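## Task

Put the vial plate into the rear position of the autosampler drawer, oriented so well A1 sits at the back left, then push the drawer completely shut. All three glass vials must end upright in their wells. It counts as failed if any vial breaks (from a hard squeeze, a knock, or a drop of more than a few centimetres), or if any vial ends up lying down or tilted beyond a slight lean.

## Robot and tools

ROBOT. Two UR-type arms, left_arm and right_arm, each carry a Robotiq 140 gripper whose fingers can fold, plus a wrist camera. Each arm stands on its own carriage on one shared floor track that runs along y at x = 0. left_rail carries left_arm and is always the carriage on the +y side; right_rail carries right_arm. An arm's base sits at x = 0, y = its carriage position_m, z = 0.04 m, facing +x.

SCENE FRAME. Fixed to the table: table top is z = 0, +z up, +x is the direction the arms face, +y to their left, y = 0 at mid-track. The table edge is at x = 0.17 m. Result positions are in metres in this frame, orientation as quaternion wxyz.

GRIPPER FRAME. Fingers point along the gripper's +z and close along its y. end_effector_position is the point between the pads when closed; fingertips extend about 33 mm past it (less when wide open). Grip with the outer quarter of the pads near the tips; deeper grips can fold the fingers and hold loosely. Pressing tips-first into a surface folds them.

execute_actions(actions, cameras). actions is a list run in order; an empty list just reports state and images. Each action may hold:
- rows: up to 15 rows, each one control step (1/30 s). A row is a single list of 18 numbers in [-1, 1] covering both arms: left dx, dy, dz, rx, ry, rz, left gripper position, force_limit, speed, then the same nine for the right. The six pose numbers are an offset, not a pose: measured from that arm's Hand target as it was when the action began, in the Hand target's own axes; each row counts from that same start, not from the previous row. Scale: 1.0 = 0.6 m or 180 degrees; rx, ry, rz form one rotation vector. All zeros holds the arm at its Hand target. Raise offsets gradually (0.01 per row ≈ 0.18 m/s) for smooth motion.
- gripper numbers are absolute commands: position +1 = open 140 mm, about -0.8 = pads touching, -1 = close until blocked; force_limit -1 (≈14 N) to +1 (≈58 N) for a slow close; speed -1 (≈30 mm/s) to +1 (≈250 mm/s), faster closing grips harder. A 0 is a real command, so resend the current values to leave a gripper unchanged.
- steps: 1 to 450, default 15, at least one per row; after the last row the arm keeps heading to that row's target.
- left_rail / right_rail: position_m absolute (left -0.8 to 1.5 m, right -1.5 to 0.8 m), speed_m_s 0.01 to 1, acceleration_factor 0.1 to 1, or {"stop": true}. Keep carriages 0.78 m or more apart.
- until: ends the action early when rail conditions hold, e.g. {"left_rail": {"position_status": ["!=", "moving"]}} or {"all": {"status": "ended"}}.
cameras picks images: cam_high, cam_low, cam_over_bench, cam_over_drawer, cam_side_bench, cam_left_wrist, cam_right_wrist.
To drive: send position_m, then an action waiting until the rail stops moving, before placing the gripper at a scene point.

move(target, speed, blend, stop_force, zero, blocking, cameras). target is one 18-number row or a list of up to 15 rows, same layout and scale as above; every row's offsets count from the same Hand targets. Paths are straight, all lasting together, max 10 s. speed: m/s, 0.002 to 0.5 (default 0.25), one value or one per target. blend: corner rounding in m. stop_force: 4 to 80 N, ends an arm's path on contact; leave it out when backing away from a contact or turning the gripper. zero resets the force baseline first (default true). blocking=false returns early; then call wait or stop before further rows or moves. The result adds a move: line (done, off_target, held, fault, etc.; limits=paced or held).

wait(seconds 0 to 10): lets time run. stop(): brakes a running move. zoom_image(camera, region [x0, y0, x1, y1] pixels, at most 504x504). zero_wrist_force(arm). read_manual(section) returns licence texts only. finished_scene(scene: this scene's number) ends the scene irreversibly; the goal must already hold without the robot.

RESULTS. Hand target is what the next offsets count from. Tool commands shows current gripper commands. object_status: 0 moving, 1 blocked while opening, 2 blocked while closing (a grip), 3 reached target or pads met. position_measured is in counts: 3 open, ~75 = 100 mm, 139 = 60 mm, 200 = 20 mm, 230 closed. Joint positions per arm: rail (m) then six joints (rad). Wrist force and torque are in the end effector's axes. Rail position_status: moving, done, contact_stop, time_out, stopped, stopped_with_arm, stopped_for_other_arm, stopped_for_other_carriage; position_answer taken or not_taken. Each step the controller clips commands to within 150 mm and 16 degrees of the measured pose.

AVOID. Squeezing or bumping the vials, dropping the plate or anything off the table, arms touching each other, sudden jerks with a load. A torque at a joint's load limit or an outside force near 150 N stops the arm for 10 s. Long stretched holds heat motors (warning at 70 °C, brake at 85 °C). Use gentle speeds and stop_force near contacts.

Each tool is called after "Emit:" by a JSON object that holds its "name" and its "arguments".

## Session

Emit:
{"name": "execute_actions", "arguments": {"actions": []}}

Emit:
{"name": "zoom_image", "arguments": {"camera": "cam_over_bench", "region": [84, 0, 588, 504]}}

Emit:
{"name": "zoom_image", "arguments": {"camera": "cam_over_drawer", "region": [60, 130, 260, 430]}}

Scene clock: 0.00 s.
left_arm: end_effector_position=(+0.3563, +0.8740, +0.5790) position_measured=3 object_status=3 end_effector_quat_wxyz=(+0.000, +0.000, +1.000, +0.000) | right_arm: end_effector_position=(+0.3563, -1.2683, +0.5790) position_measured=3 object_status=3 end_effector_quat_wxyz=(+0.000, +0.000, +1.000, +0.000)
Joint positions: left_arm=[0.795 -0.281 -2.157 1.821 -1.235 -1.571 -0.281] | right_arm=[-1.347 -0.28 -2.157 1.821 -1.235 -1.571 -0.28]
Joint velocities: within noise
Joint torques (N m): no reading
Wrist force (N): no reading
Wrist torque (N m): no reading
Wrist force, peak (N): no reading
Hand target: left_arm +0.3563, +0.8740, +0.5790; +0.000, +0.000, +1.000, +0.000 | right_arm +0.3563, -1.2683, +0.5790; +0.000, +0.000, +1.000, +0.000
Tool commands: left_gripper/position=+1.0 left_gripper/force_limit=+1.0 left_gripper/speed=+1.0 right_gripper/position=+1.0 right_gripper/force_limit=+1.0 right_gripper/speed=+1.0
left_rail: position_m=0.795 position_status=done
right_rail: position_m=-1.347 position_status=done

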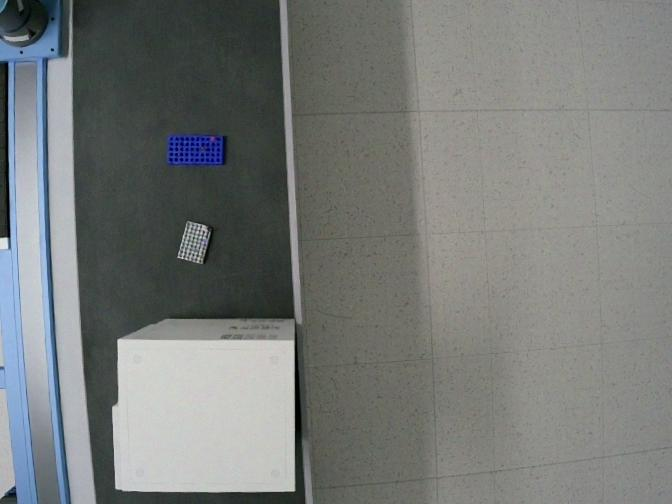

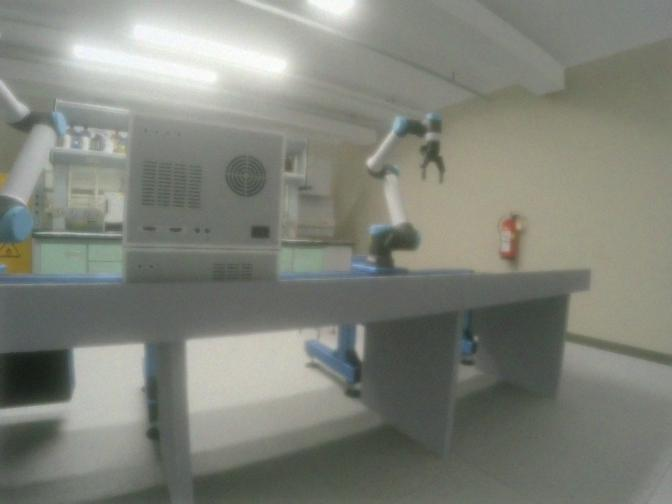

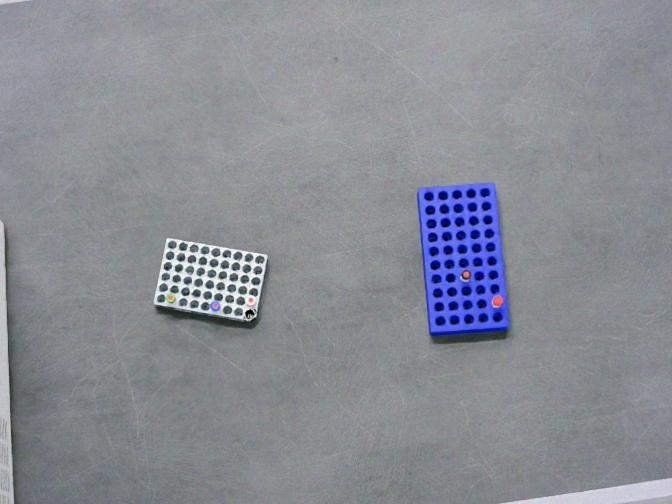

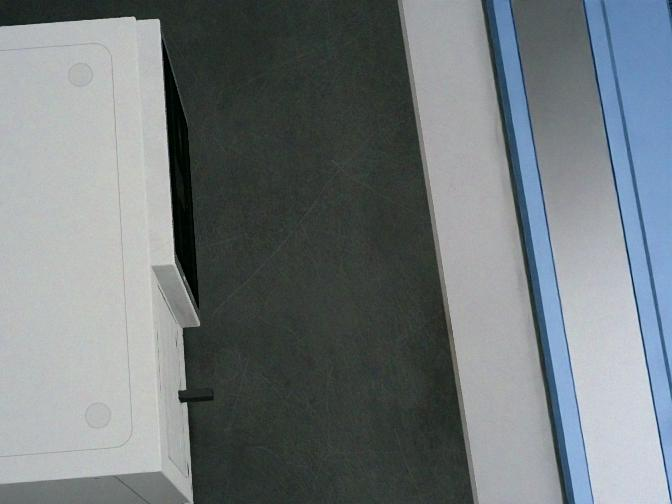

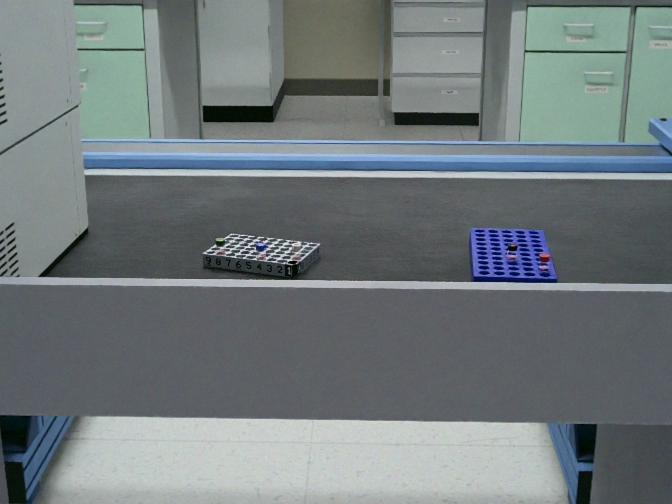

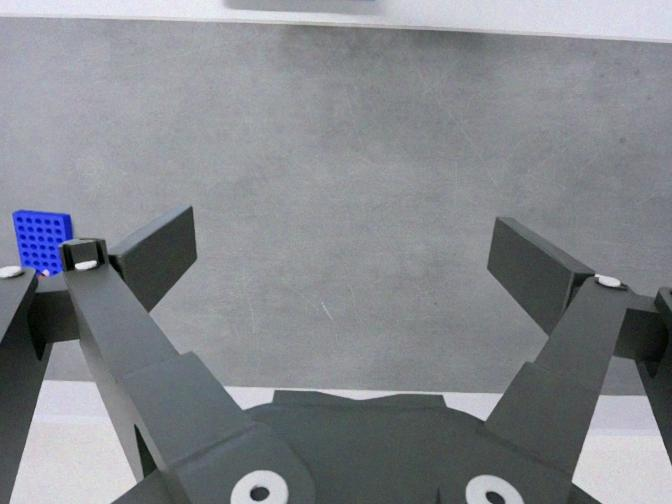

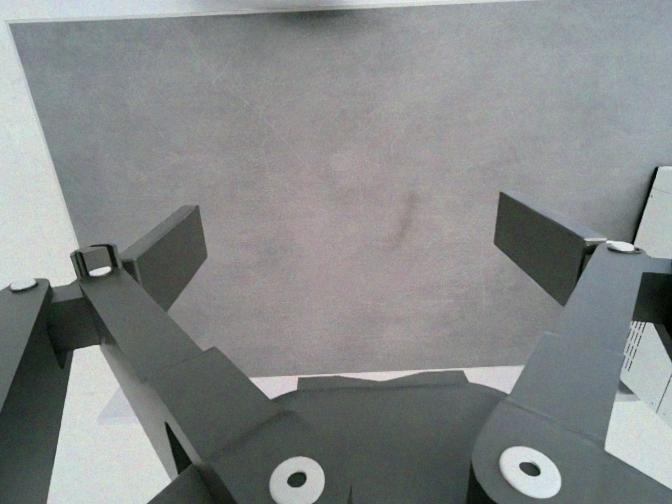

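Scaled by 1.000.

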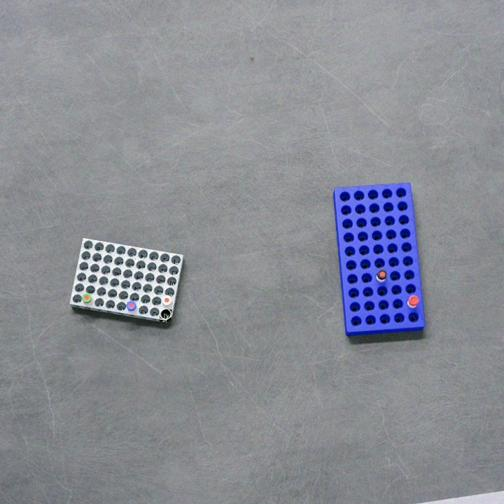

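Scaled by 1.680 from the camera's 672x504 image, which has a finer 960x720 frame.

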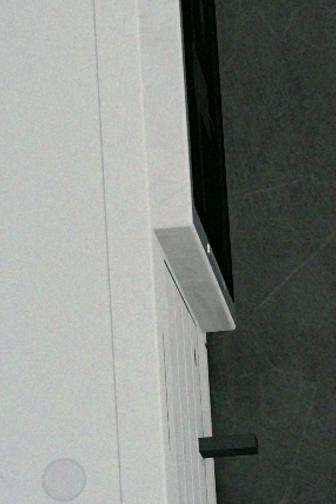

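Emit:
{"name": "execute_actions", "arguments": {"actions": [{"left_rail":{"position_m":1.05},"right_rail":{"position_m":0.01,"speed_m_s":0.7},"steps":200,"until":{"all":{"status":"ended"}}}], "cameras": []}}

Scene clock: 55.37 s.
left_arm: end_effector_position=(+0.3563, +1.1286, +0.5790) position_measured=3 object_status=3 end_effector_quat_wxyz=(+0.000, +0.000, +1.000, +0.000) | right_arm: end_effector_position=(+0.3563, +0.0884, +0.5790) position_measured=3 object_status=3 end_effector_quat_wxyz=(+0.000, +0.000, +1.000, +0.000) end_effector_velocity=(+0.000, +0.002, +0.000) end_effector_angular_velocity=(+0.000, +0.000, +0.000)
Joint positions: left_arm=[1.05 -0.281 -2.157 1.821 -1.235 -1.571 -0.281] | right_arm=[0.01 -0.28 -2.157 1.821 -1.235 -1.571 -0.28]
Joint velocities: left_arm=[within noise] | right_arm=[0.002 0 0 0 0 0 0]
Joint torques (N m): left_arm=[2.78 1.87 -45.93 -3.5 -0.41 0.15] | right_arm=[-1 6.15 -41.65 -4.19 -0.83 0.2]
Wrist force (N): left_arm=[-0.1 0.5 0.2] | right_arm=[-0.1 0.4 0.5]
Wrist torque (N m): left_arm=[0.12 0.02 0.00] | right_arm=[0.10 0.02 0.00]
Wrist force, peak (N): left_arm=[-0.4 2.0 0.0] | right_arm=[0.2 -2.3 0.2]
Hand target: left_arm +0.3563, +1.1286, +0.5790; +0.000, +0.000, +1.000, +0.000 | right_arm +0.3563, +0.0884, +0.5790; +0.000, +0.000, +1.000, +0.000
Tool commands: left_gripper/position=+1.0 left_gripper/force_limit=+1.0 left_gripper/speed=+1.0 right_gripper/position=+1.0 right_gripper/force_limit=+1.0 right_gripper/speed=+1.0
left_rail: position_m=1.050 position_status=done
right_rail: position_m=0.010 speed_m_s=0.70 position_status=done

Emit:
{"name": "move", "arguments": {"target": [0,0,0,0,0,0,1,1,1,-0.035,-0.752,0.449,0,-0.25,0,0,1,0], "cameras": ["cam_over_drawer","cam_right_wrist"]}}

Emit:
{"name": "zoom_image", "arguments": {"camera": "cam_right_wrist", "region": [180, 120, 520, 400]}}

Scene clock: 70.67 s.
left_arm: end_effector_position=(+0.3563, +1.1286, +0.5790) position_measured=3 object_status=3 end_effector_quat_wxyz=(+0.000, +0.000, +1.000, +0.000) | right_arm: end_effector_position=(+0.3773, -0.3626, +0.3097) position_measured=129 object_status=3 end_effector_quat_wxyz=(+0.383, +0.000, +0.924, +0.000)
Joint positions: left_arm=[1.05 -0.281 -2.157 1.821 -1.235 -1.571 -0.281] | right_arm=[0.01 -1.674 -2.085 2.426 -1.81 -0.791 -1.716]
Joint torques (N m): left_arm=[5.96 4.18 -44.19 -2.61 -0.07 0.65] | right_arm=[14.22 15.77 -37.14 -7.69 4.16 3.25]
Wrist force (N): left_arm=[0.1 0.4 -0.1] | right_arm=[1.1 0.0 0.8]
Wrist torque (N m): left_arm=[0.08 -0.01 0.00] | right_arm=[-0.08 -0.29 -0.18]
Wrist force, peak (N): left_arm=[-0.4 0.7 -0.3] | right_arm=[2.6 -1.4 1.1]
Hand target: left_arm +0.3563, +1.1286, +0.5790; +0.000, +0.000, +1.000, +0.000 | right_arm +0.3774, -0.3626, +0.3096; +0.383, +0.000, +0.924, +0.000
Off the commanded pose: left_arm 0.000 m, 0 deg | right_arm 0.000 m, 0 deg.
left_rail: position_m=1.050 position_status=done
right_rail: position_m=0.010 speed_m_s=0.70 position_status=done
move: done
Images, in order: cam_over_drawer, cam_right_wrist.

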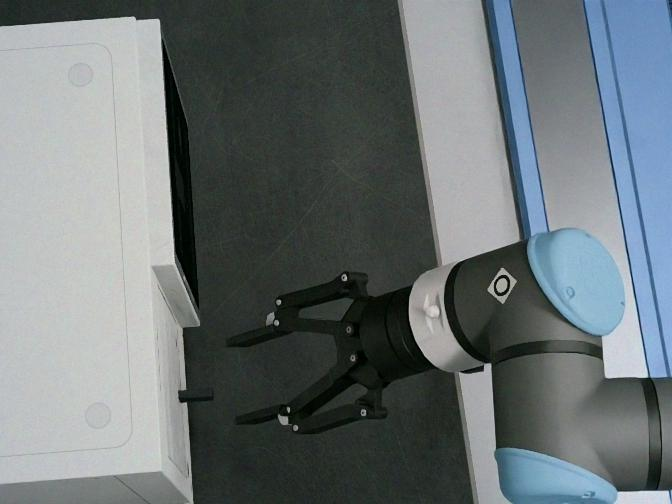

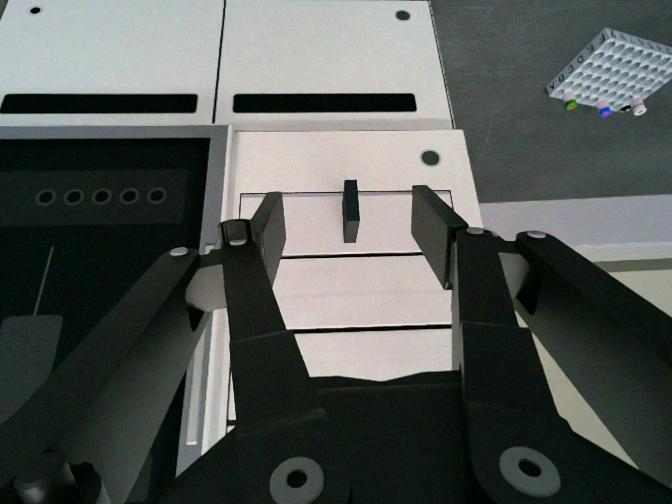

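Scaled by 1.482 from the camera's 672x504 image, which has a finer 960x720 frame.

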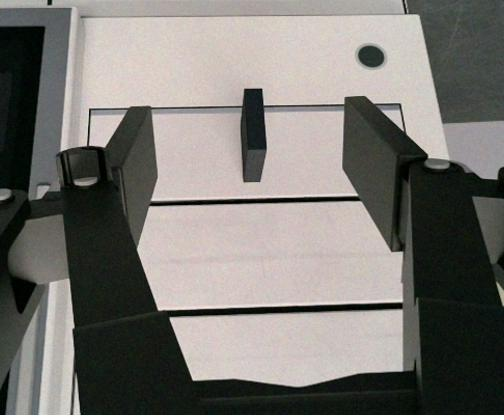

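Emit:
{"name": "move", "arguments": {"target": [0,0,0,0,0,0,1,1,1,-0.0211,0.006,0.0958,0,0,0,0,1,0], "cameras": [], "speed": 0.1, "stop_force": 15}}

Emit:
{"name": "move", "arguments": {"target": [0,0,0,0,0,0,1,1,1,0,0,0,0,0,0,-1,-0.3,-1], "cameras": ["cam_over_drawer","cam_right_wrist"]}}

Emit:
{"name": "wait", "arguments": {"seconds": 0.7, "cameras": []}}

Scene clock: 86.90 s.
left_arm: end_effector_position=(+0.3563, +1.1286, +0.5790) position_measured=3 object_status=3 end_effector_quat_wxyz=(+0.000, +0.000, +1.000, +0.000) | right_arm: end_effector_position=(+0.4270, -0.3590, +0.2779) position_measured=129 object_status=3 end_effector_quat_wxyz=(+0.383, +0.000, +0.924, +0.000)
Joint positions: left_arm=[1.05 -0.281 -2.157 1.821 -1.235 -1.571 -0.281] | right_arm=[0.01 -1.539 -1.994 2.475 -2.084 -0.786 -1.525]
Joint torques (N m): left_arm=[5.08 7.87 -43.56 -1.7 0.01 -0.17] | right_arm=[17.22 10.3 -33.93 -7.75 -0.08 3.42]
Wrist force (N): left_arm=[0.2 0.4 0.2] | right_arm=[4.2 0.1 -4.5]
Wrist torque (N m): left_arm=[0.09 -0.05 0.00] | right_arm=[0.12 -0.29 -0.05]
Wrist force, peak (N): left_arm=[0.2 0.7 -0.1] | right_arm=[4.1 0.6 -4.9]
Hand target: left_arm +0.3563, +1.1286, +0.5790; +0.000, +0.000, +1.000, +0.000 | right_arm +0.4270, -0.3590, +0.2779; +0.383, +0.000, +0.924, +0.000
Off the commanded pose: left_arm 0.000 m, 0 deg | right_arm 0.000 m, 0 deg.
left_rail: position_m=1.050 position_status=done
right_rail: position_m=0.010 speed_m_s=0.70 position_status=done
move: done

Scene clock: 88.87 s.
left_arm: end_effector_position=(+0.3563, +1.1286, +0.5790) position_measured=3 object_status=3 end_effector_quat_wxyz=(+0.000, +0.000, +1.000, +0.000) | right_arm: end_effector_position=(+0.4270, -0.3590, +0.2779) position_measured=212 object_status=0 end_effector_quat_wxyz=(+0.383, +0.000, +0.924, +0.000)
Joint positions: left_arm=[1.05 -0.281 -2.157 1.821 -1.235 -1.571 -0.281] | right_arm=[0.01 -1.539 -1.994 2.475 -2.084 -0.786 -1.525]
Joint torques (N m): left_arm=[3.96 8.84 -45.84 -1.56 -0.39 0.07] | right_arm=[17.81 6.17 -36.28 -1.76 5.32 1.23]
Wrist force (N): left_arm=[-0.2 0.3 0.0] | right_arm=[16.8 -22.7 -14.1]
Wrist torque (N m): left_arm=[0.06 0.04 0.00] | right_arm=[0.47 0.07 0.08]
Wrist force, peak (N): left_arm=[0.0 0.7 0.1] | right_arm=[17.0 -23.0 -14.1]
Hand target: left_arm +0.3563, +1.1286, +0.5790; +0.000, +0.000, +1.000, +0.000 | right_arm +0.4270, -0.3590, +0.2779; +0.383, +0.000, +0.924, +0.000
Off the commanded pose: left_arm 0.000 m, 0 deg | right_arm 0.000 m, 0 deg.
left_rail: position_m=1.050 position_status=done
right_rail: position_m=0.010 speed_m_s=0.70 position_status=done
move: done
Images, in order: cam_over_drawer, cam_right_wrist.

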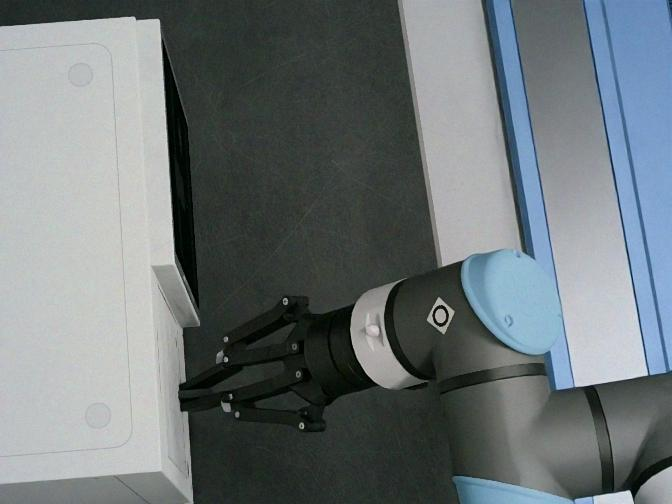

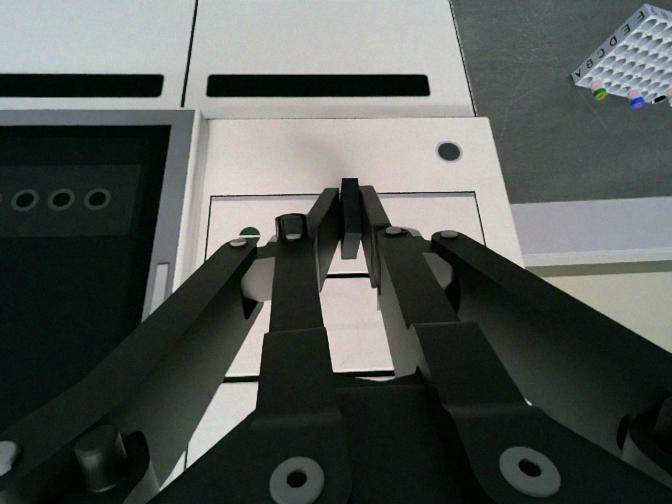

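Scene clock: 89.57 s.
left_arm: end_effector_position=(+0.3563, +1.1286, +0.5790) position_measured=3 object_status=3 end_effector_quat_wxyz=(+0.000, +0.000, +1.000, +0.000) | right_arm: end_effector_position=(+0.4270, -0.3590, +0.2779) position_measured=212 object_status=2 end_effector_quat_wxyz=(+0.383, +0.000, +0.924, +0.000)
Joint positions: left_arm=[1.05 -0.281 -2.157 1.821 -1.235 -1.571 -0.281] | right_arm=[0.01 -1.539 -1.994 2.475 -2.084 -0.786 -1.525]
Joint torques (N m): left_arm=[1.96 9.63 -44.34 -1.88 -0.05 -0.05] | right_arm=[17.39 3.42 -40.04 0.06 5.27 0.47]
Wrist force (N): left_arm=[0.0 0.4 0.2] | right_arm=[16.4 -22.4 -14.4]
Wrist torque (N m): left_arm=[0.10 -0.01 0.00] | right_arm=[0.48 0.14 0.07]
Wrist force, peak (N): left_arm=[0.4 0.4 0.2] | right_arm=[17.0 -22.9 -14.4]
Hand target: left_arm +0.3563, +1.1286, +0.5790; +0.000, +0.000, +1.000, +0.000 | right_arm +0.4270, -0.3590, +0.2779; +0.383, +0.000, +0.924, +0.000
Tool commands: left_gripper/position=+1.0 left_gripper/force_limit=+1.0 left_gripper/speed=+1.0 right_gripper/position=-1.0 right_gripper/force_limit=-0.3 right_gripper/speed=-1.0
Off the commanded pose: left_arm 0.000 m, 0 deg | right_arm 0.000 m, 0 deg.
left_rail: position_m=1.050 position_status=done
right_rail: position_m=0.010 speed_m_s=0.70 position_status=done
wait: 0.70 s

Emit:
{"name": "move", "arguments": {"target": [[0,0,0,0,0,0,1,1,1,0,-0.0015,0,0,0,0,-1,-0.3,-1],[0,0,0,0,0,0,1,1,1,0.1178,0.0088,-0.1178,0,0,0,-1,-0.3,-1]], "cameras": ["cam_over_drawer"], "speed": 0.06, "stop_force": 45}}

Scene clock: 99.63 s.
left_arm: end_effector_position=(+0.3563, +1.1286, +0.5790) position_measured=3 object_status=3 end_effector_quat_wxyz=(+0.000, +0.000, +1.000, +0.000) | right_arm: end_effector_position=(+0.3270, -0.3538, +0.2779) position_measured=217 object_status=2 end_effector_quat_wxyz=(+0.383, +0.000, +0.924, +0.000)
Joint positions: left_arm=[1.05 -0.281 -2.157 1.821 -1.235 -1.571 -0.281] | right_arm=[0.01 -1.823 -2.127 2.472 -1.672 -0.816 -1.92]
Joint torques (N m): left_arm=[4.92 12.64 -44.99 -1.83 -0.1 0.38] | right_arm=[-17.76 -16.98 -59.55 -2.24 1.13 -3.57]
Wrist force (N): left_arm=[0.0 0.1 -0.2] | right_arm=[7.7 -0.3 10.9]
Wrist torque (N m): left_arm=[0.02 0.01 0.00] | right_arm=[0.20 -0.09 0.07]
Wrist force, peak (N): left_arm=[-0.7 0.4 0.5] | right_arm=[-14.8 44.4 -7.6]
Hand target: left_arm +0.3563, +1.1286, +0.5790; +0.000, +0.000, +1.000, +0.000 | right_arm +0.3270, -0.3538, +0.2779; +0.383, +0.000, +0.924, +0.000
Off the commanded pose: left_arm 0.000 m, 0 deg | right_arm 0.000 m, 0 deg.
left_rail: position_m=1.050 position_status=done
right_rail: position_m=0.010 speed_m_s=0.70 position_status=done
move: done
Images, in order: cam_over_drawer.

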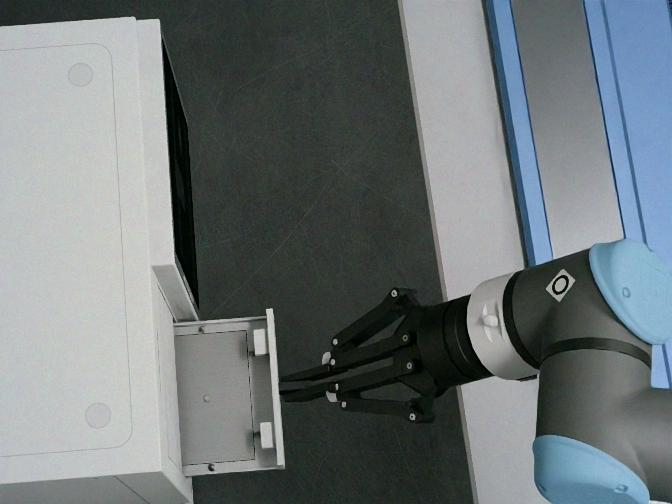

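Emit:
{"name": "move", "arguments": {"target": [0,0,0,0,0,0,1,1,1,0.171,0.0145,-0.171,0,0,0,-1,-0.3,-1], "cameras": [], "speed": 0.06, "stop_force": 40}}

Emit:
{"name": "move", "arguments": {"target": [0,0,0,0,0,0,1,1,1,0.06,0.005,-0.06,0,0,0,-1,-0.3,-1], "cameras": ["cam_over_drawer","cam_right_wrist"], "speed": 0.02, "stop_force": 25}}

Scene clock: 118.07 s.
left_arm: end_effector_position=(+0.3563, +1.1286, +0.5790) position_measured=3 object_status=3 end_effector_quat_wxyz=(+0.000, +0.000, +1.000, +0.000) | right_arm: end_effector_position=(+0.1819, -0.3451, +0.2779) position_measured=217 object_status=2 end_effector_quat_wxyz=(+0.383, +0.000, +0.924, +0.000)
Joint positions: left_arm=[1.05 -0.281 -2.157 1.821 -1.235 -1.571 -0.281] | right_arm=[0.01 -2.24 -2.156 2.421 -1.28 -0.983 -2.413]
Joint torques (N m): left_arm=[5.3 13.09 -46.31 -1.97 -0.01 -0.33] | right_arm=[-10.38 15.43 -51.16 7.48 -6.57 -3.99]
Wrist force (N): left_arm=[-0.2 0.2 0.5] | right_arm=[12.0 -26.9 13.0]
Wrist torque (N m): left_arm=[0.04 0.04 0.00] | right_arm=[0.45 0.15 0.19]
Wrist force, peak (N): left_arm=[-0.1 0.8 0.0] | right_arm=[11.9 -27.2 13.0]
Hand target: left_arm +0.3563, +1.1286, +0.5790; +0.000, +0.000, +1.000, +0.000 | right_arm +0.1819, -0.3451, +0.2779; +0.383, +0.000, +0.924, +0.000
Off the commanded pose: left_arm 0.000 m, 0 deg | right_arm 0.000 m, 0 deg.
left_rail: position_m=1.050 position_status=done
right_rail: position_m=0.010 speed_m_s=0.70 position_status=done
move: done

Scene clock: 121.63 s.
left_arm: end_effector_position=(+0.3563, +1.1286, +0.5790) position_measured=3 object_status=3 end_effector_quat_wxyz=(+0.000, +0.000, +1.000, +0.000) | right_arm: end_effector_position=(+0.1310, -0.3421, +0.2779) position_measured=217 object_status=2 end_effector_quat_wxyz=(+0.383, +0.000, +0.924, +0.000)
Joint positions: left_arm=[1.05 -0.281 -2.157 1.821 -1.235 -1.571 -0.28] | right_arm=[0.01 -2.365 -2.126 2.397 -1.222 -1.052 -2.535]
Joint torques (N m): left_arm=[7.75 16.16 -45.02 -2 -0.14 0.21] | right_arm=[-18.72 17.37 -48.67 3.29 -13.75 -3.72]
Wrist force (N): left_arm=[-0.3 0.3 0.3] | right_arm=[-10.6 -30.6 13.6]
Wrist torque (N m): left_arm=[0.07 0.07 0.00] | right_arm=[0.62 -0.37 0.11]
Wrist force, peak (N): left_arm=[0.3 0.8 -0.2] | right_arm=[-10.9 -31.3 13.6]
Hand target: left_arm +0.3563, +1.1286, +0.5790; +0.000, +0.000, +1.000, +0.000 | right_arm +0.1310, -0.3421, +0.2779; +0.383, +0.000, +0.924, +0.000
Off the commanded pose: left_arm 0.000 m, 0 deg | right_arm 0.000 m, 0 deg.
left_rail: position_m=1.050 position_status=done
right_rail: position_m=0.010 speed_m_s=0.70 position_status=done
move: done
Images, in order: cam_over_drawer, cam_right_wrist.

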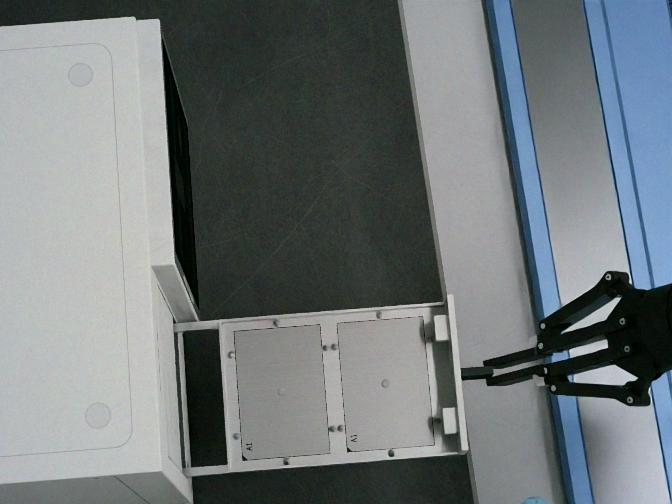

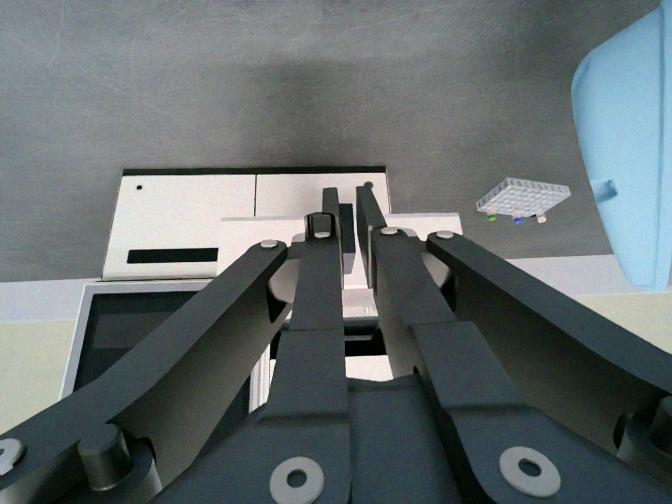

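Emit:
{"name": "move", "arguments": {"target": [[0,0,0,0,0,0,1,1,1,0,0,0,0,0,0,0.2,-0.3,-1],[0,0,0,0,0,0,1,1,1,0,0,-0.12,0,0,0,0.2,-0.3,-1],[0,0,0,0,0,0,1,1,1,-0.249,0.05,-0.086,0,0.1,0,0.2,-0.3,-1],[0,0,0,0,0,0,1,1,1,-0.461,0.403,0.055,0,0.25,0,0.2,-0.3,-1]], "cameras": ["cam_over_drawer","cam_over_bench"], "speed": 0.2, "blend": [0,0.02,0.05,0]}}

Scene clock: 153.37 s.
left_arm: end_effector_position=(+0.3563, +1.1286, +0.5790) position_measured=3 object_status=3 end_effector_quat_wxyz=(+0.000, +0.000, +1.000, +0.000) | right_arm: end_effector_position=(+0.3499, -0.1003, +0.4502) position_measured=104 object_status=3 end_effector_quat_wxyz=(+0.000, +0.000, +1.000, +0.000)
Joint positions: left_arm=[1.05 -0.281 -2.157 1.821 -1.235 -1.571 -0.28] | right_arm=[0.01 -0.8 -2.206 2.071 -1.436 -1.571 -0.8]
Joint torques (N m): left_arm=[8.72 14.12 -47.25 -1.99 -0.41 -0.2] | right_arm=[13.7 19.9 -56.2 -2.15 -3.71 3.67]
Wrist force (N): left_arm=[-0.2 0.3 0.4] | right_arm=[1.2 1.2 1.0]
Wrist torque (N m): left_arm=[0.06 0.04 -0.01] | right_arm=[0.25 -0.27 0.00]
Wrist force, peak (N): left_arm=[0.5 0.7 0.2] | right_arm=[-11.0 -31.5 13.9]
Hand target: left_arm +0.3563, +1.1286, +0.5790; +0.000, +0.000, +1.000, +0.000 | right_arm +0.3499, -0.1003, +0.4502; +0.000, +0.000, +1.000, +0.000
Off the commanded pose: left_arm 0.000 m, 0 deg | right_arm 0.000 m, 0 deg.
left_rail: position_m=1.050 position_status=done
right_rail: position_m=0.010 speed_m_s=0.70 position_status=done
move: done
Images, in order: cam_over_bench, cam_over_drawer.

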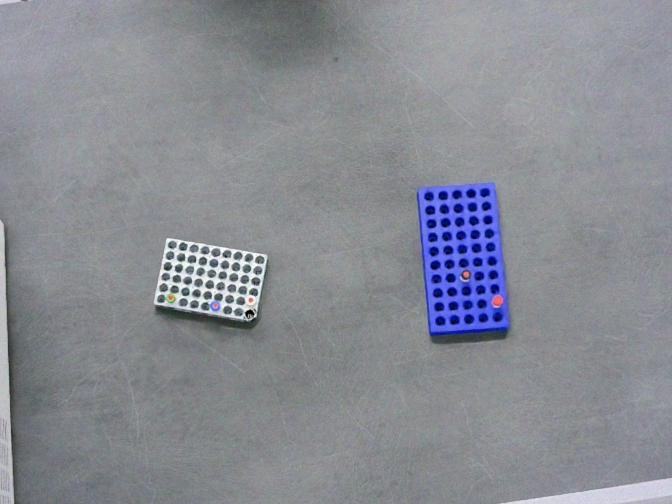

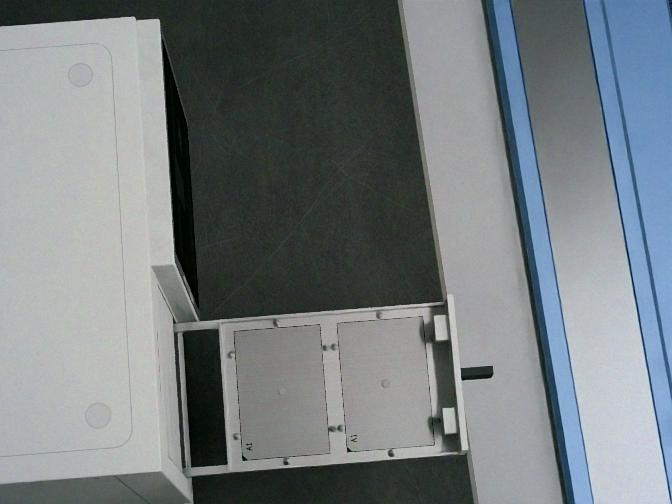

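Emit:
{"name": "move", "arguments": {"target": [0,0,0,0,0,0,1,1,1,-0.374,0.149,0.417,0,0,-0.4244,1,-0.3,0], "cameras": ["cam_over_bench","cam_right_wrist"]}}

Emit:
{"name": "zoom_image", "arguments": {"camera": "cam_right_wrist", "region": [170, 80, 530, 400]}}

Scene clock: 164.20 s.
left_arm: end_effector_position=(+0.3563, +1.1286, +0.5790) position_measured=3 object_status=3 end_effector_quat_wxyz=(+0.000, +0.000, +1.000, +0.000) | right_arm: end_effector_position=(+0.5742, -0.0109, +0.2001) position_measured=3 object_status=3 end_effector_quat_wxyz=(+0.000, -0.618, +0.786, +0.000)
Joint positions: left_arm=[1.05 -0.281 -2.157 1.821 -1.235 -1.571 -0.28] | right_arm=[0.01 -0.344 -1.677 2.208 -2.102 -1.571 -1.677]
Joint torques (N m): left_arm=[8.03 17.15 -48.32 -1.9 -0.3 0.32] | right_arm=[15.41 -15.98 -50.4 -8.13 2.17 -3.68]
Wrist force (N): left_arm=[-0.2 0.1 0.2] | right_arm=[0.7 1.0 0.5]
Wrist torque (N m): left_arm=[0.03 0.04 0.00] | right_arm=[0.24 -0.16 0.01]
Wrist force, peak (N): left_arm=[0.1 0.8 0.4] | right_arm=[1.9 0.9 -0.5]
Hand target: left_arm +0.3563, +1.1286, +0.5790; +0.000, +0.000, +1.000, +0.000 | right_arm +0.5743, -0.0109, +0.2000; +0.000, -0.618, +0.786, +0.000
Off the commanded pose: left_arm 0.000 m, 0 deg | right_arm 0.000 m, 0 deg.
left_rail: position_m=1.050 position_status=done
right_rail: position_m=0.010 speed_m_s=0.70 position_status=done
move: done
Images, in order: cam_over_bench, cam_right_wrist.

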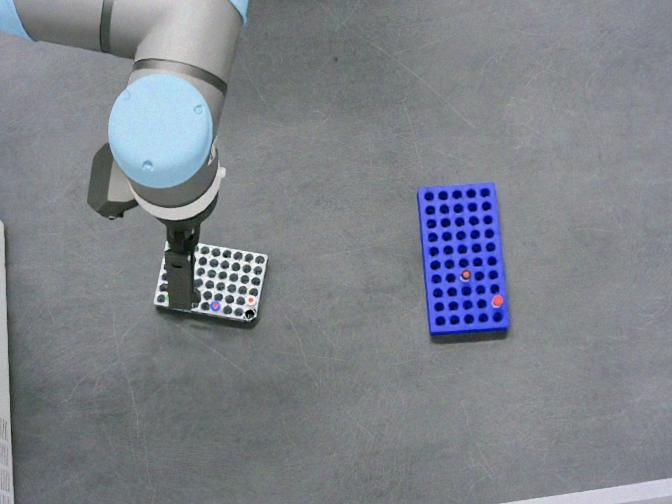

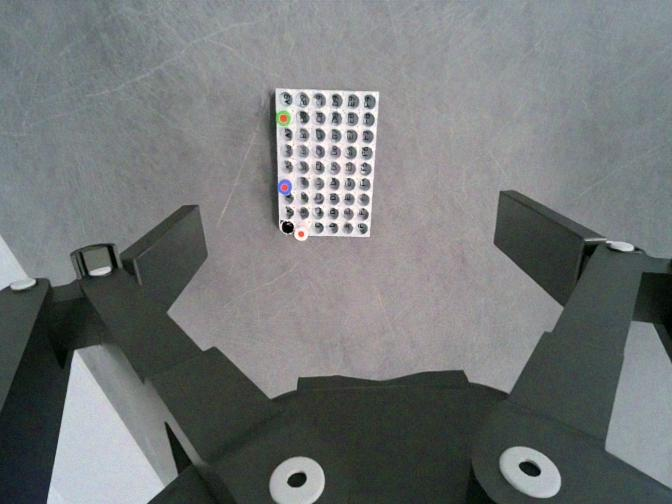

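Scaled by 1.400 from the camera's 672x504 image, which has a finer 960x720 frame.

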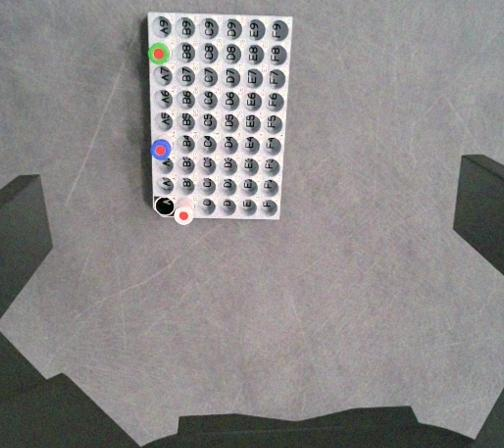

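Emit:
{"name": "move", "arguments": {"target": [0,0,0,0,0,0,1,1,1,0.0077,-0.017,0.183,0,0,0.0222,1,-0.3,0], "cameras": ["cam_side_bench","cam_right_wrist"], "speed": 0.15}}

Emit:
{"name": "zoom_image", "arguments": {"camera": "cam_right_wrist", "region": [170, 80, 530, 400]}}

Scene clock: 185.97 s.
left_arm: end_effector_position=(+0.3563, +1.1286, +0.5790) position_measured=3 object_status=3 end_effector_quat_wxyz=(+0.000, +0.000, +1.000, +0.000) | right_arm: end_effector_position=(+0.5831, -0.0178, +0.0903) position_measured=3 object_status=3 end_effector_quat_wxyz=(+0.000, -0.591, +0.807, +0.000)
Joint positions: left_arm=[1.05 -0.281 -2.157 1.821 -1.235 -1.571 -0.28] | right_arm=[0.01 -0.351 -1.521 2.3 -2.35 -1.571 -1.614]
Joint torques (N m): left_arm=[6.38 16.39 -48.12 -2.18 0.1 0.19] | right_arm=[-7.04 -20.65 -26.63 -8.18 -3.55 3.71]
Wrist force (N): left_arm=[-0.3 0.8 0.0] | right_arm=[1.1 1.0 0.2]
Wrist torque (N m): left_arm=[0.18 0.07 0.00] | right_arm=[0.22 -0.25 0.01]
Wrist force, peak (N): left_arm=[0.4 0.5 0.7] | right_arm=[1.4 1.7 1.0]
Hand target: left_arm +0.3563, +1.1286, +0.5790; +0.000, +0.000, +1.000, +0.000 | right_arm +0.5832, -0.0178, +0.0902; +0.000, -0.591, +0.807, +0.000
Off the commanded pose: left_arm 0.000 m, 0 deg | right_arm 0.000 m, 0 deg.
left_rail: position_m=1.050 position_status=done
right_rail: position_m=0.010 speed_m_s=0.70 position_status=done
move: done
Images, in order: cam_side_bench, cam_right_wrist.

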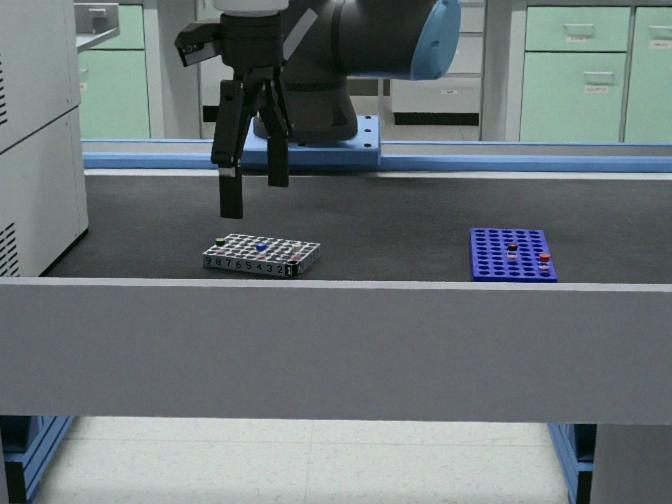

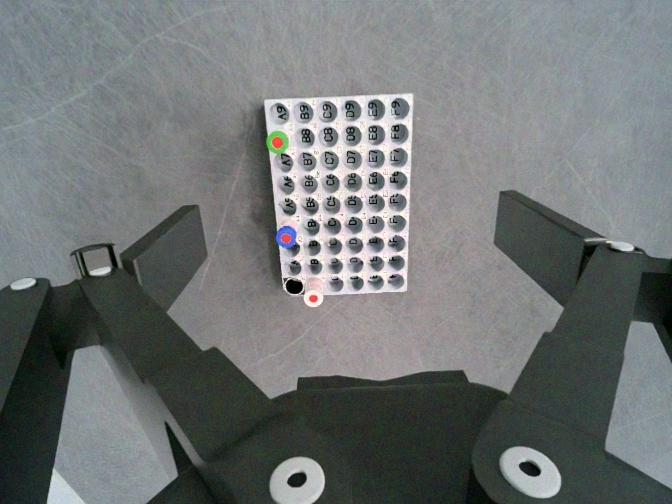

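Scaled by 1.400 from the camera's 672x504 image, which has a finer 960x720 frame.

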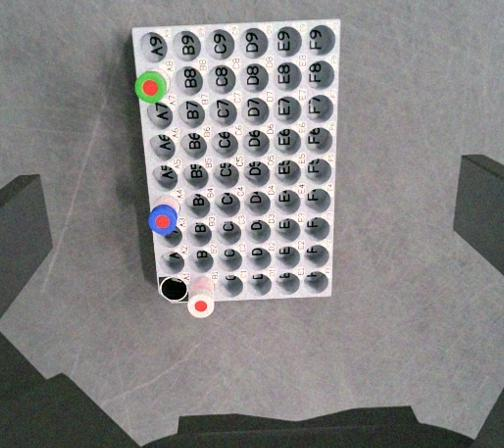

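Emit:
{"name": "move", "arguments": {"target": [0,0,0,0,0,0,1,1,1,-0.0015,-0.0008,0.0823,0,0,0.0035,1,-0.3,0], "cameras": ["cam_right_wrist"], "speed": 0.1, "stop_force": 10}}

Emit:
{"name": "move", "arguments": {"target": [0,0,0,0,0,0,1,1,1,0,0,0,0,0,0,-1,-0.3,-1], "cameras": []}}

Emit:
{"name": "wait", "arguments": {"seconds": 1, "cameras": ["cam_side_bench","cam_right_wrist"]}}

Scene clock: 209.27 s.
left_arm: end_effector_position=(+0.3563, +1.1286, +0.5790) position_measured=3 object_status=3 end_effector_quat_wxyz=(+0.000, +0.000, +1.000, +0.000) | right_arm: end_effector_position=(+0.5839, -0.0170, +0.0408) position_measured=3 object_status=3 end_effector_quat_wxyz=(+0.000, -0.586, +0.810, +0.000)
Joint positions: left_arm=[1.05 -0.281 -2.157 1.821 -1.235 -1.571 -0.28] | right_arm=[0.01 -0.349 -1.438 2.334 -2.468 -1.571 -1.601]
Joint torques (N m): left_arm=[9.01 16.01 -49.22 -1.77 -0.09 0.21] | right_arm=[16.19 -24.09 -23.16 -7.69 -0.82 3.66]
Wrist force (N): left_arm=[0.0 0.0 0.1] | right_arm=[0.9 1.0 0.6]
Wrist torque (N m): left_arm=[0.00 -0.01 0.00] | right_arm=[0.23 -0.22 0.01]
Wrist force, peak (N): left_arm=[0.2 0.7 -0.1] | right_arm=[1.2 2.0 0.5]
Hand target: left_arm +0.3563, +1.1286, +0.5790; +0.000, +0.000, +1.000, +0.000 | right_arm +0.5839, -0.0170, +0.0408; +0.000, -0.586, +0.810, +0.000
Off the commanded pose: left_arm 0.000 m, 0 deg | right_arm 0.000 m, 0 deg.
left_rail: position_m=1.050 position_status=done
right_rail: position_m=0.010 speed_m_s=0.70 position_status=done
move: done
Images, in order: cam_right_wrist.

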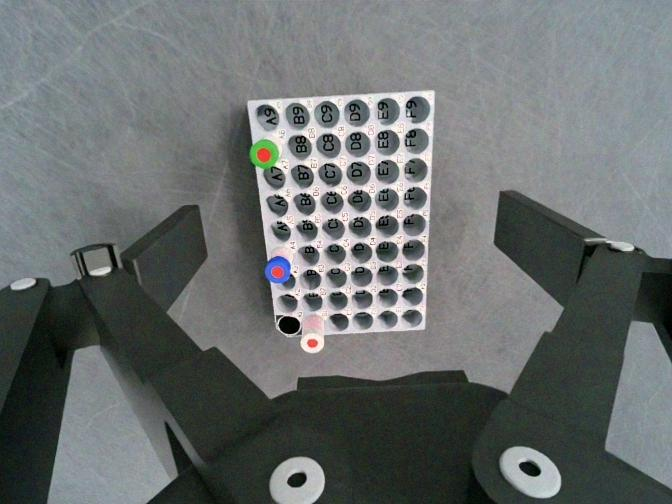

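Scene clock: 211.50 s.
left_arm: end_effector_position=(+0.3563, +1.1286, +0.5790) position_measured=3 object_status=3 end_effector_quat_wxyz=(+0.000, +0.000, +1.000, +0.000) | right_arm: end_effector_position=(+0.5839, -0.0170, +0.0408) position_measured=100 object_status=0 end_effector_quat_wxyz=(+0.000, -0.586, +0.810, +0.000)
Joint positions: left_arm=[1.05 -0.281 -2.157 1.821 -1.235 -1.571 -0.281] | right_arm=[0.01 -0.349 -1.438 2.334 -2.468 -1.571 -1.601]
Joint torques (N m): left_arm=[8.11 13.21 -49.35 -1.74 0.09 0.47] | right_arm=[13.58 -25.65 -24.24 -6.7 -0.76 3.42]
Wrist force (N): left_arm=[0.0 0.1 0.0] | right_arm=[1.2 2.9 -7.7]
Wrist torque (N m): left_arm=[0.03 0.00 0.00] | right_arm=[0.13 -0.27 0.00]
Wrist force, peak (N): left_arm=[0.5 0.4 0.4] | right_arm=[1.0 2.6 -8.1]
Hand target: left_arm +0.3563, +1.1286, +0.5790; +0.000, +0.000, +1.000, +0.000 | right_arm +0.5839, -0.0170, +0.0408; +0.000, -0.586, +0.810, +0.000
Off the commanded pose: left_arm 0.000 m, 0 deg | right_arm 0.000 m, 0 deg.
left_rail: position_m=1.050 position_status=done
right_rail: position_m=0.010 speed_m_s=0.70 position_status=done
move: done

Scene clock: 212.50 s.
left_arm: end_effector_position=(+0.3563, +1.1286, +0.5790) position_measured=3 object_status=3 end_effector_quat_wxyz=(+0.000, +0.000, +1.000, +0.000) | right_arm: end_effector_position=(+0.5839, -0.0170, +0.0408) position_measured=100 object_status=2 end_effector_quat_wxyz=(+0.000, -0.586, +0.810, +0.000)
Joint positions: left_arm=[1.05 -0.281 -2.157 1.821 -1.235 -1.571 -0.28] | right_arm=[0.01 -0.349 -1.438 2.334 -2.468 -1.571 -1.601]
Joint torques (N m): left_arm=[7.86 16.9 -49.2 -2.23 0.19 0.04] | right_arm=[13.26 -25.02 -25.09 -6.57 -0.66 3.7]
Wrist force (N): left_arm=[0.2 0.6 0.1] | right_arm=[1.1 2.5 -8.2]
Wrist torque (N m): left_arm=[0.14 -0.05 -0.01] | right_arm=[0.02 -0.24 0.01]
Wrist force, peak (N): left_arm=[0.0 0.7 0.4] | right_arm=[1.1 2.5 -8.2]
Hand target: left_arm +0.3563, +1.1286, +0.5790; +0.000, +0.000, +1.000, +0.000 | right_arm +0.5839, -0.0170, +0.0408; +0.000, -0.586, +0.810, +0.000
Tool commands: left_gripper/position=+1.0 left_gripper/force_limit=+1.0 left_gripper/speed=+1.0 right_gripper/position=-1.0 right_gripper/force_limit=-0.3 right_gripper/speed=-1.0
Off the commanded pose: left_arm 0.000 m, 0 deg | right_arm 0.000 m, 0 deg.
left_rail: position_m=1.050 position_status=done
right_rail: position_m=0.010 speed_m_s=0.70 position_status=done
wait: 1.00 s
Images, in order: cam_side_bench, cam_right_wrist.

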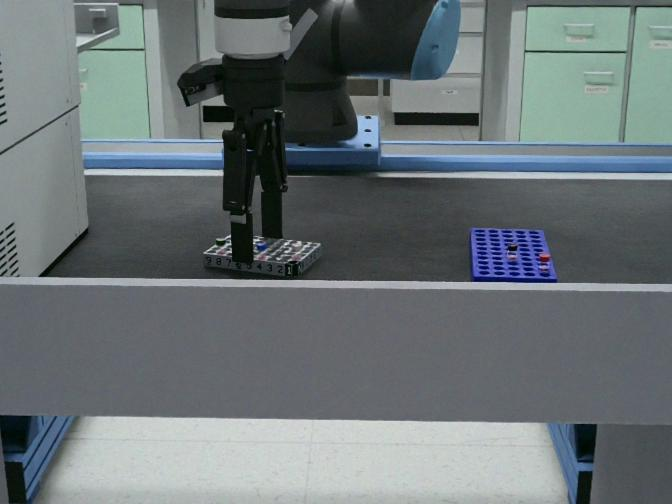

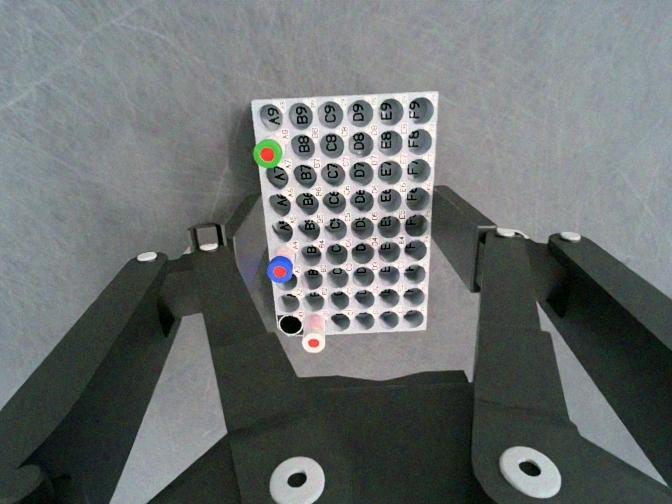

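Emit:
{"name": "move", "arguments": {"target": [[0,0,0,0,0,0,1,1,1,0,0,-0.083,0,0,0,-1,-0.3,-1],[0,0,0,0,0,0,1,1,1,0.169,0.3375,-0.6,0,0,0,-1,-0.3,-1],[0,0,0,0,0,0,1,1,1,0.6675,0.191,-0.6,0,0,-0.0772,-1,-0.3,-1]], "cameras": ["cam_over_drawer","cam_right_wrist"], "speed": [0.08,0.2,0.2], "blend": [0.02,0.06,0]}}

Scene clock: 240.33 s.
left_arm: end_effector_position=(+0.3563, +1.1286, +0.5790) position_measured=3 object_status=3 end_effector_quat_wxyz=(+0.000, +0.000, +1.000, +0.000) | right_arm: end_effector_position=(+0.3497, -0.3613, +0.4008) position_measured=100 object_status=2 end_effector_quat_wxyz=(+0.000, +0.680, -0.733, +0.000)
Joint positions: left_arm=[1.05 -0.281 -2.157 1.821 -1.235 -1.571 -0.281] | right_arm=[0.01 -1.164 -1.92 2.016 -1.668 -1.571 -2.659]
Joint torques (N m): left_arm=[8.99 16.36 -50.47 -2.38 -0.04 0.27] | right_arm=[-17.29 -2.38 -56.9 -8.45 2.3 -3.24]
Wrist force (N): left_arm=[0.0 0.6 0.3] | right_arm=[1.1 1.0 0.7]
Wrist torque (N m): left_arm=[0.12 0.00 -0.01] | right_arm=[0.23 -0.26 -0.02]
Wrist force, peak (N): left_arm=[0.1 0.6 0.7] | right_arm=[1.1 2.5 -8.2]
Hand target: left_arm +0.3563, +1.1286, +0.5790; +0.000, +0.000, +1.000, +0.000 | right_arm +0.3497, -0.3616, +0.4008; +0.000, +0.680, -0.733, +0.000
Off the commanded pose: left_arm 0.000 m, 0 deg | right_arm 0.000 m, 0 deg.
left_rail: position_m=1.050 position_status=done
right_rail: position_m=0.010 speed_m_s=0.70 position_status=done
move: done
Images, in order: cam_over_drawer, cam_right_wrist.

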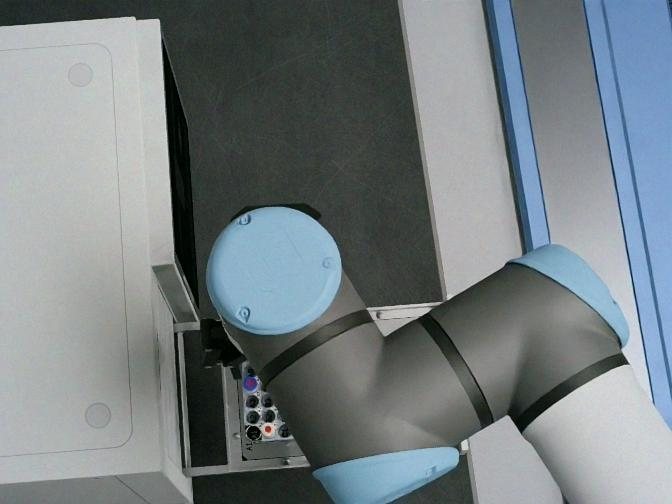

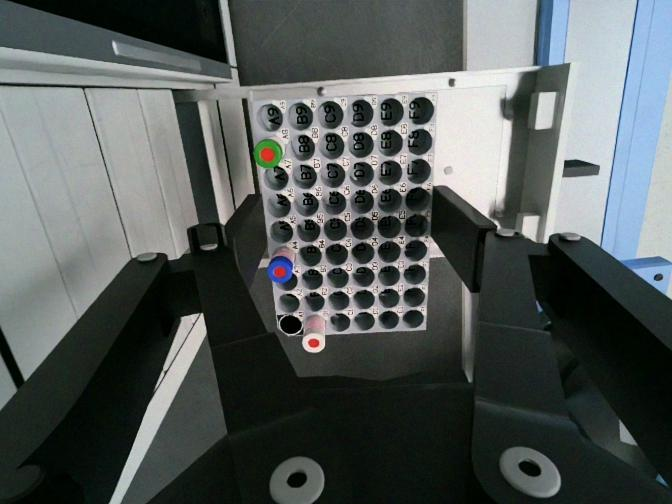

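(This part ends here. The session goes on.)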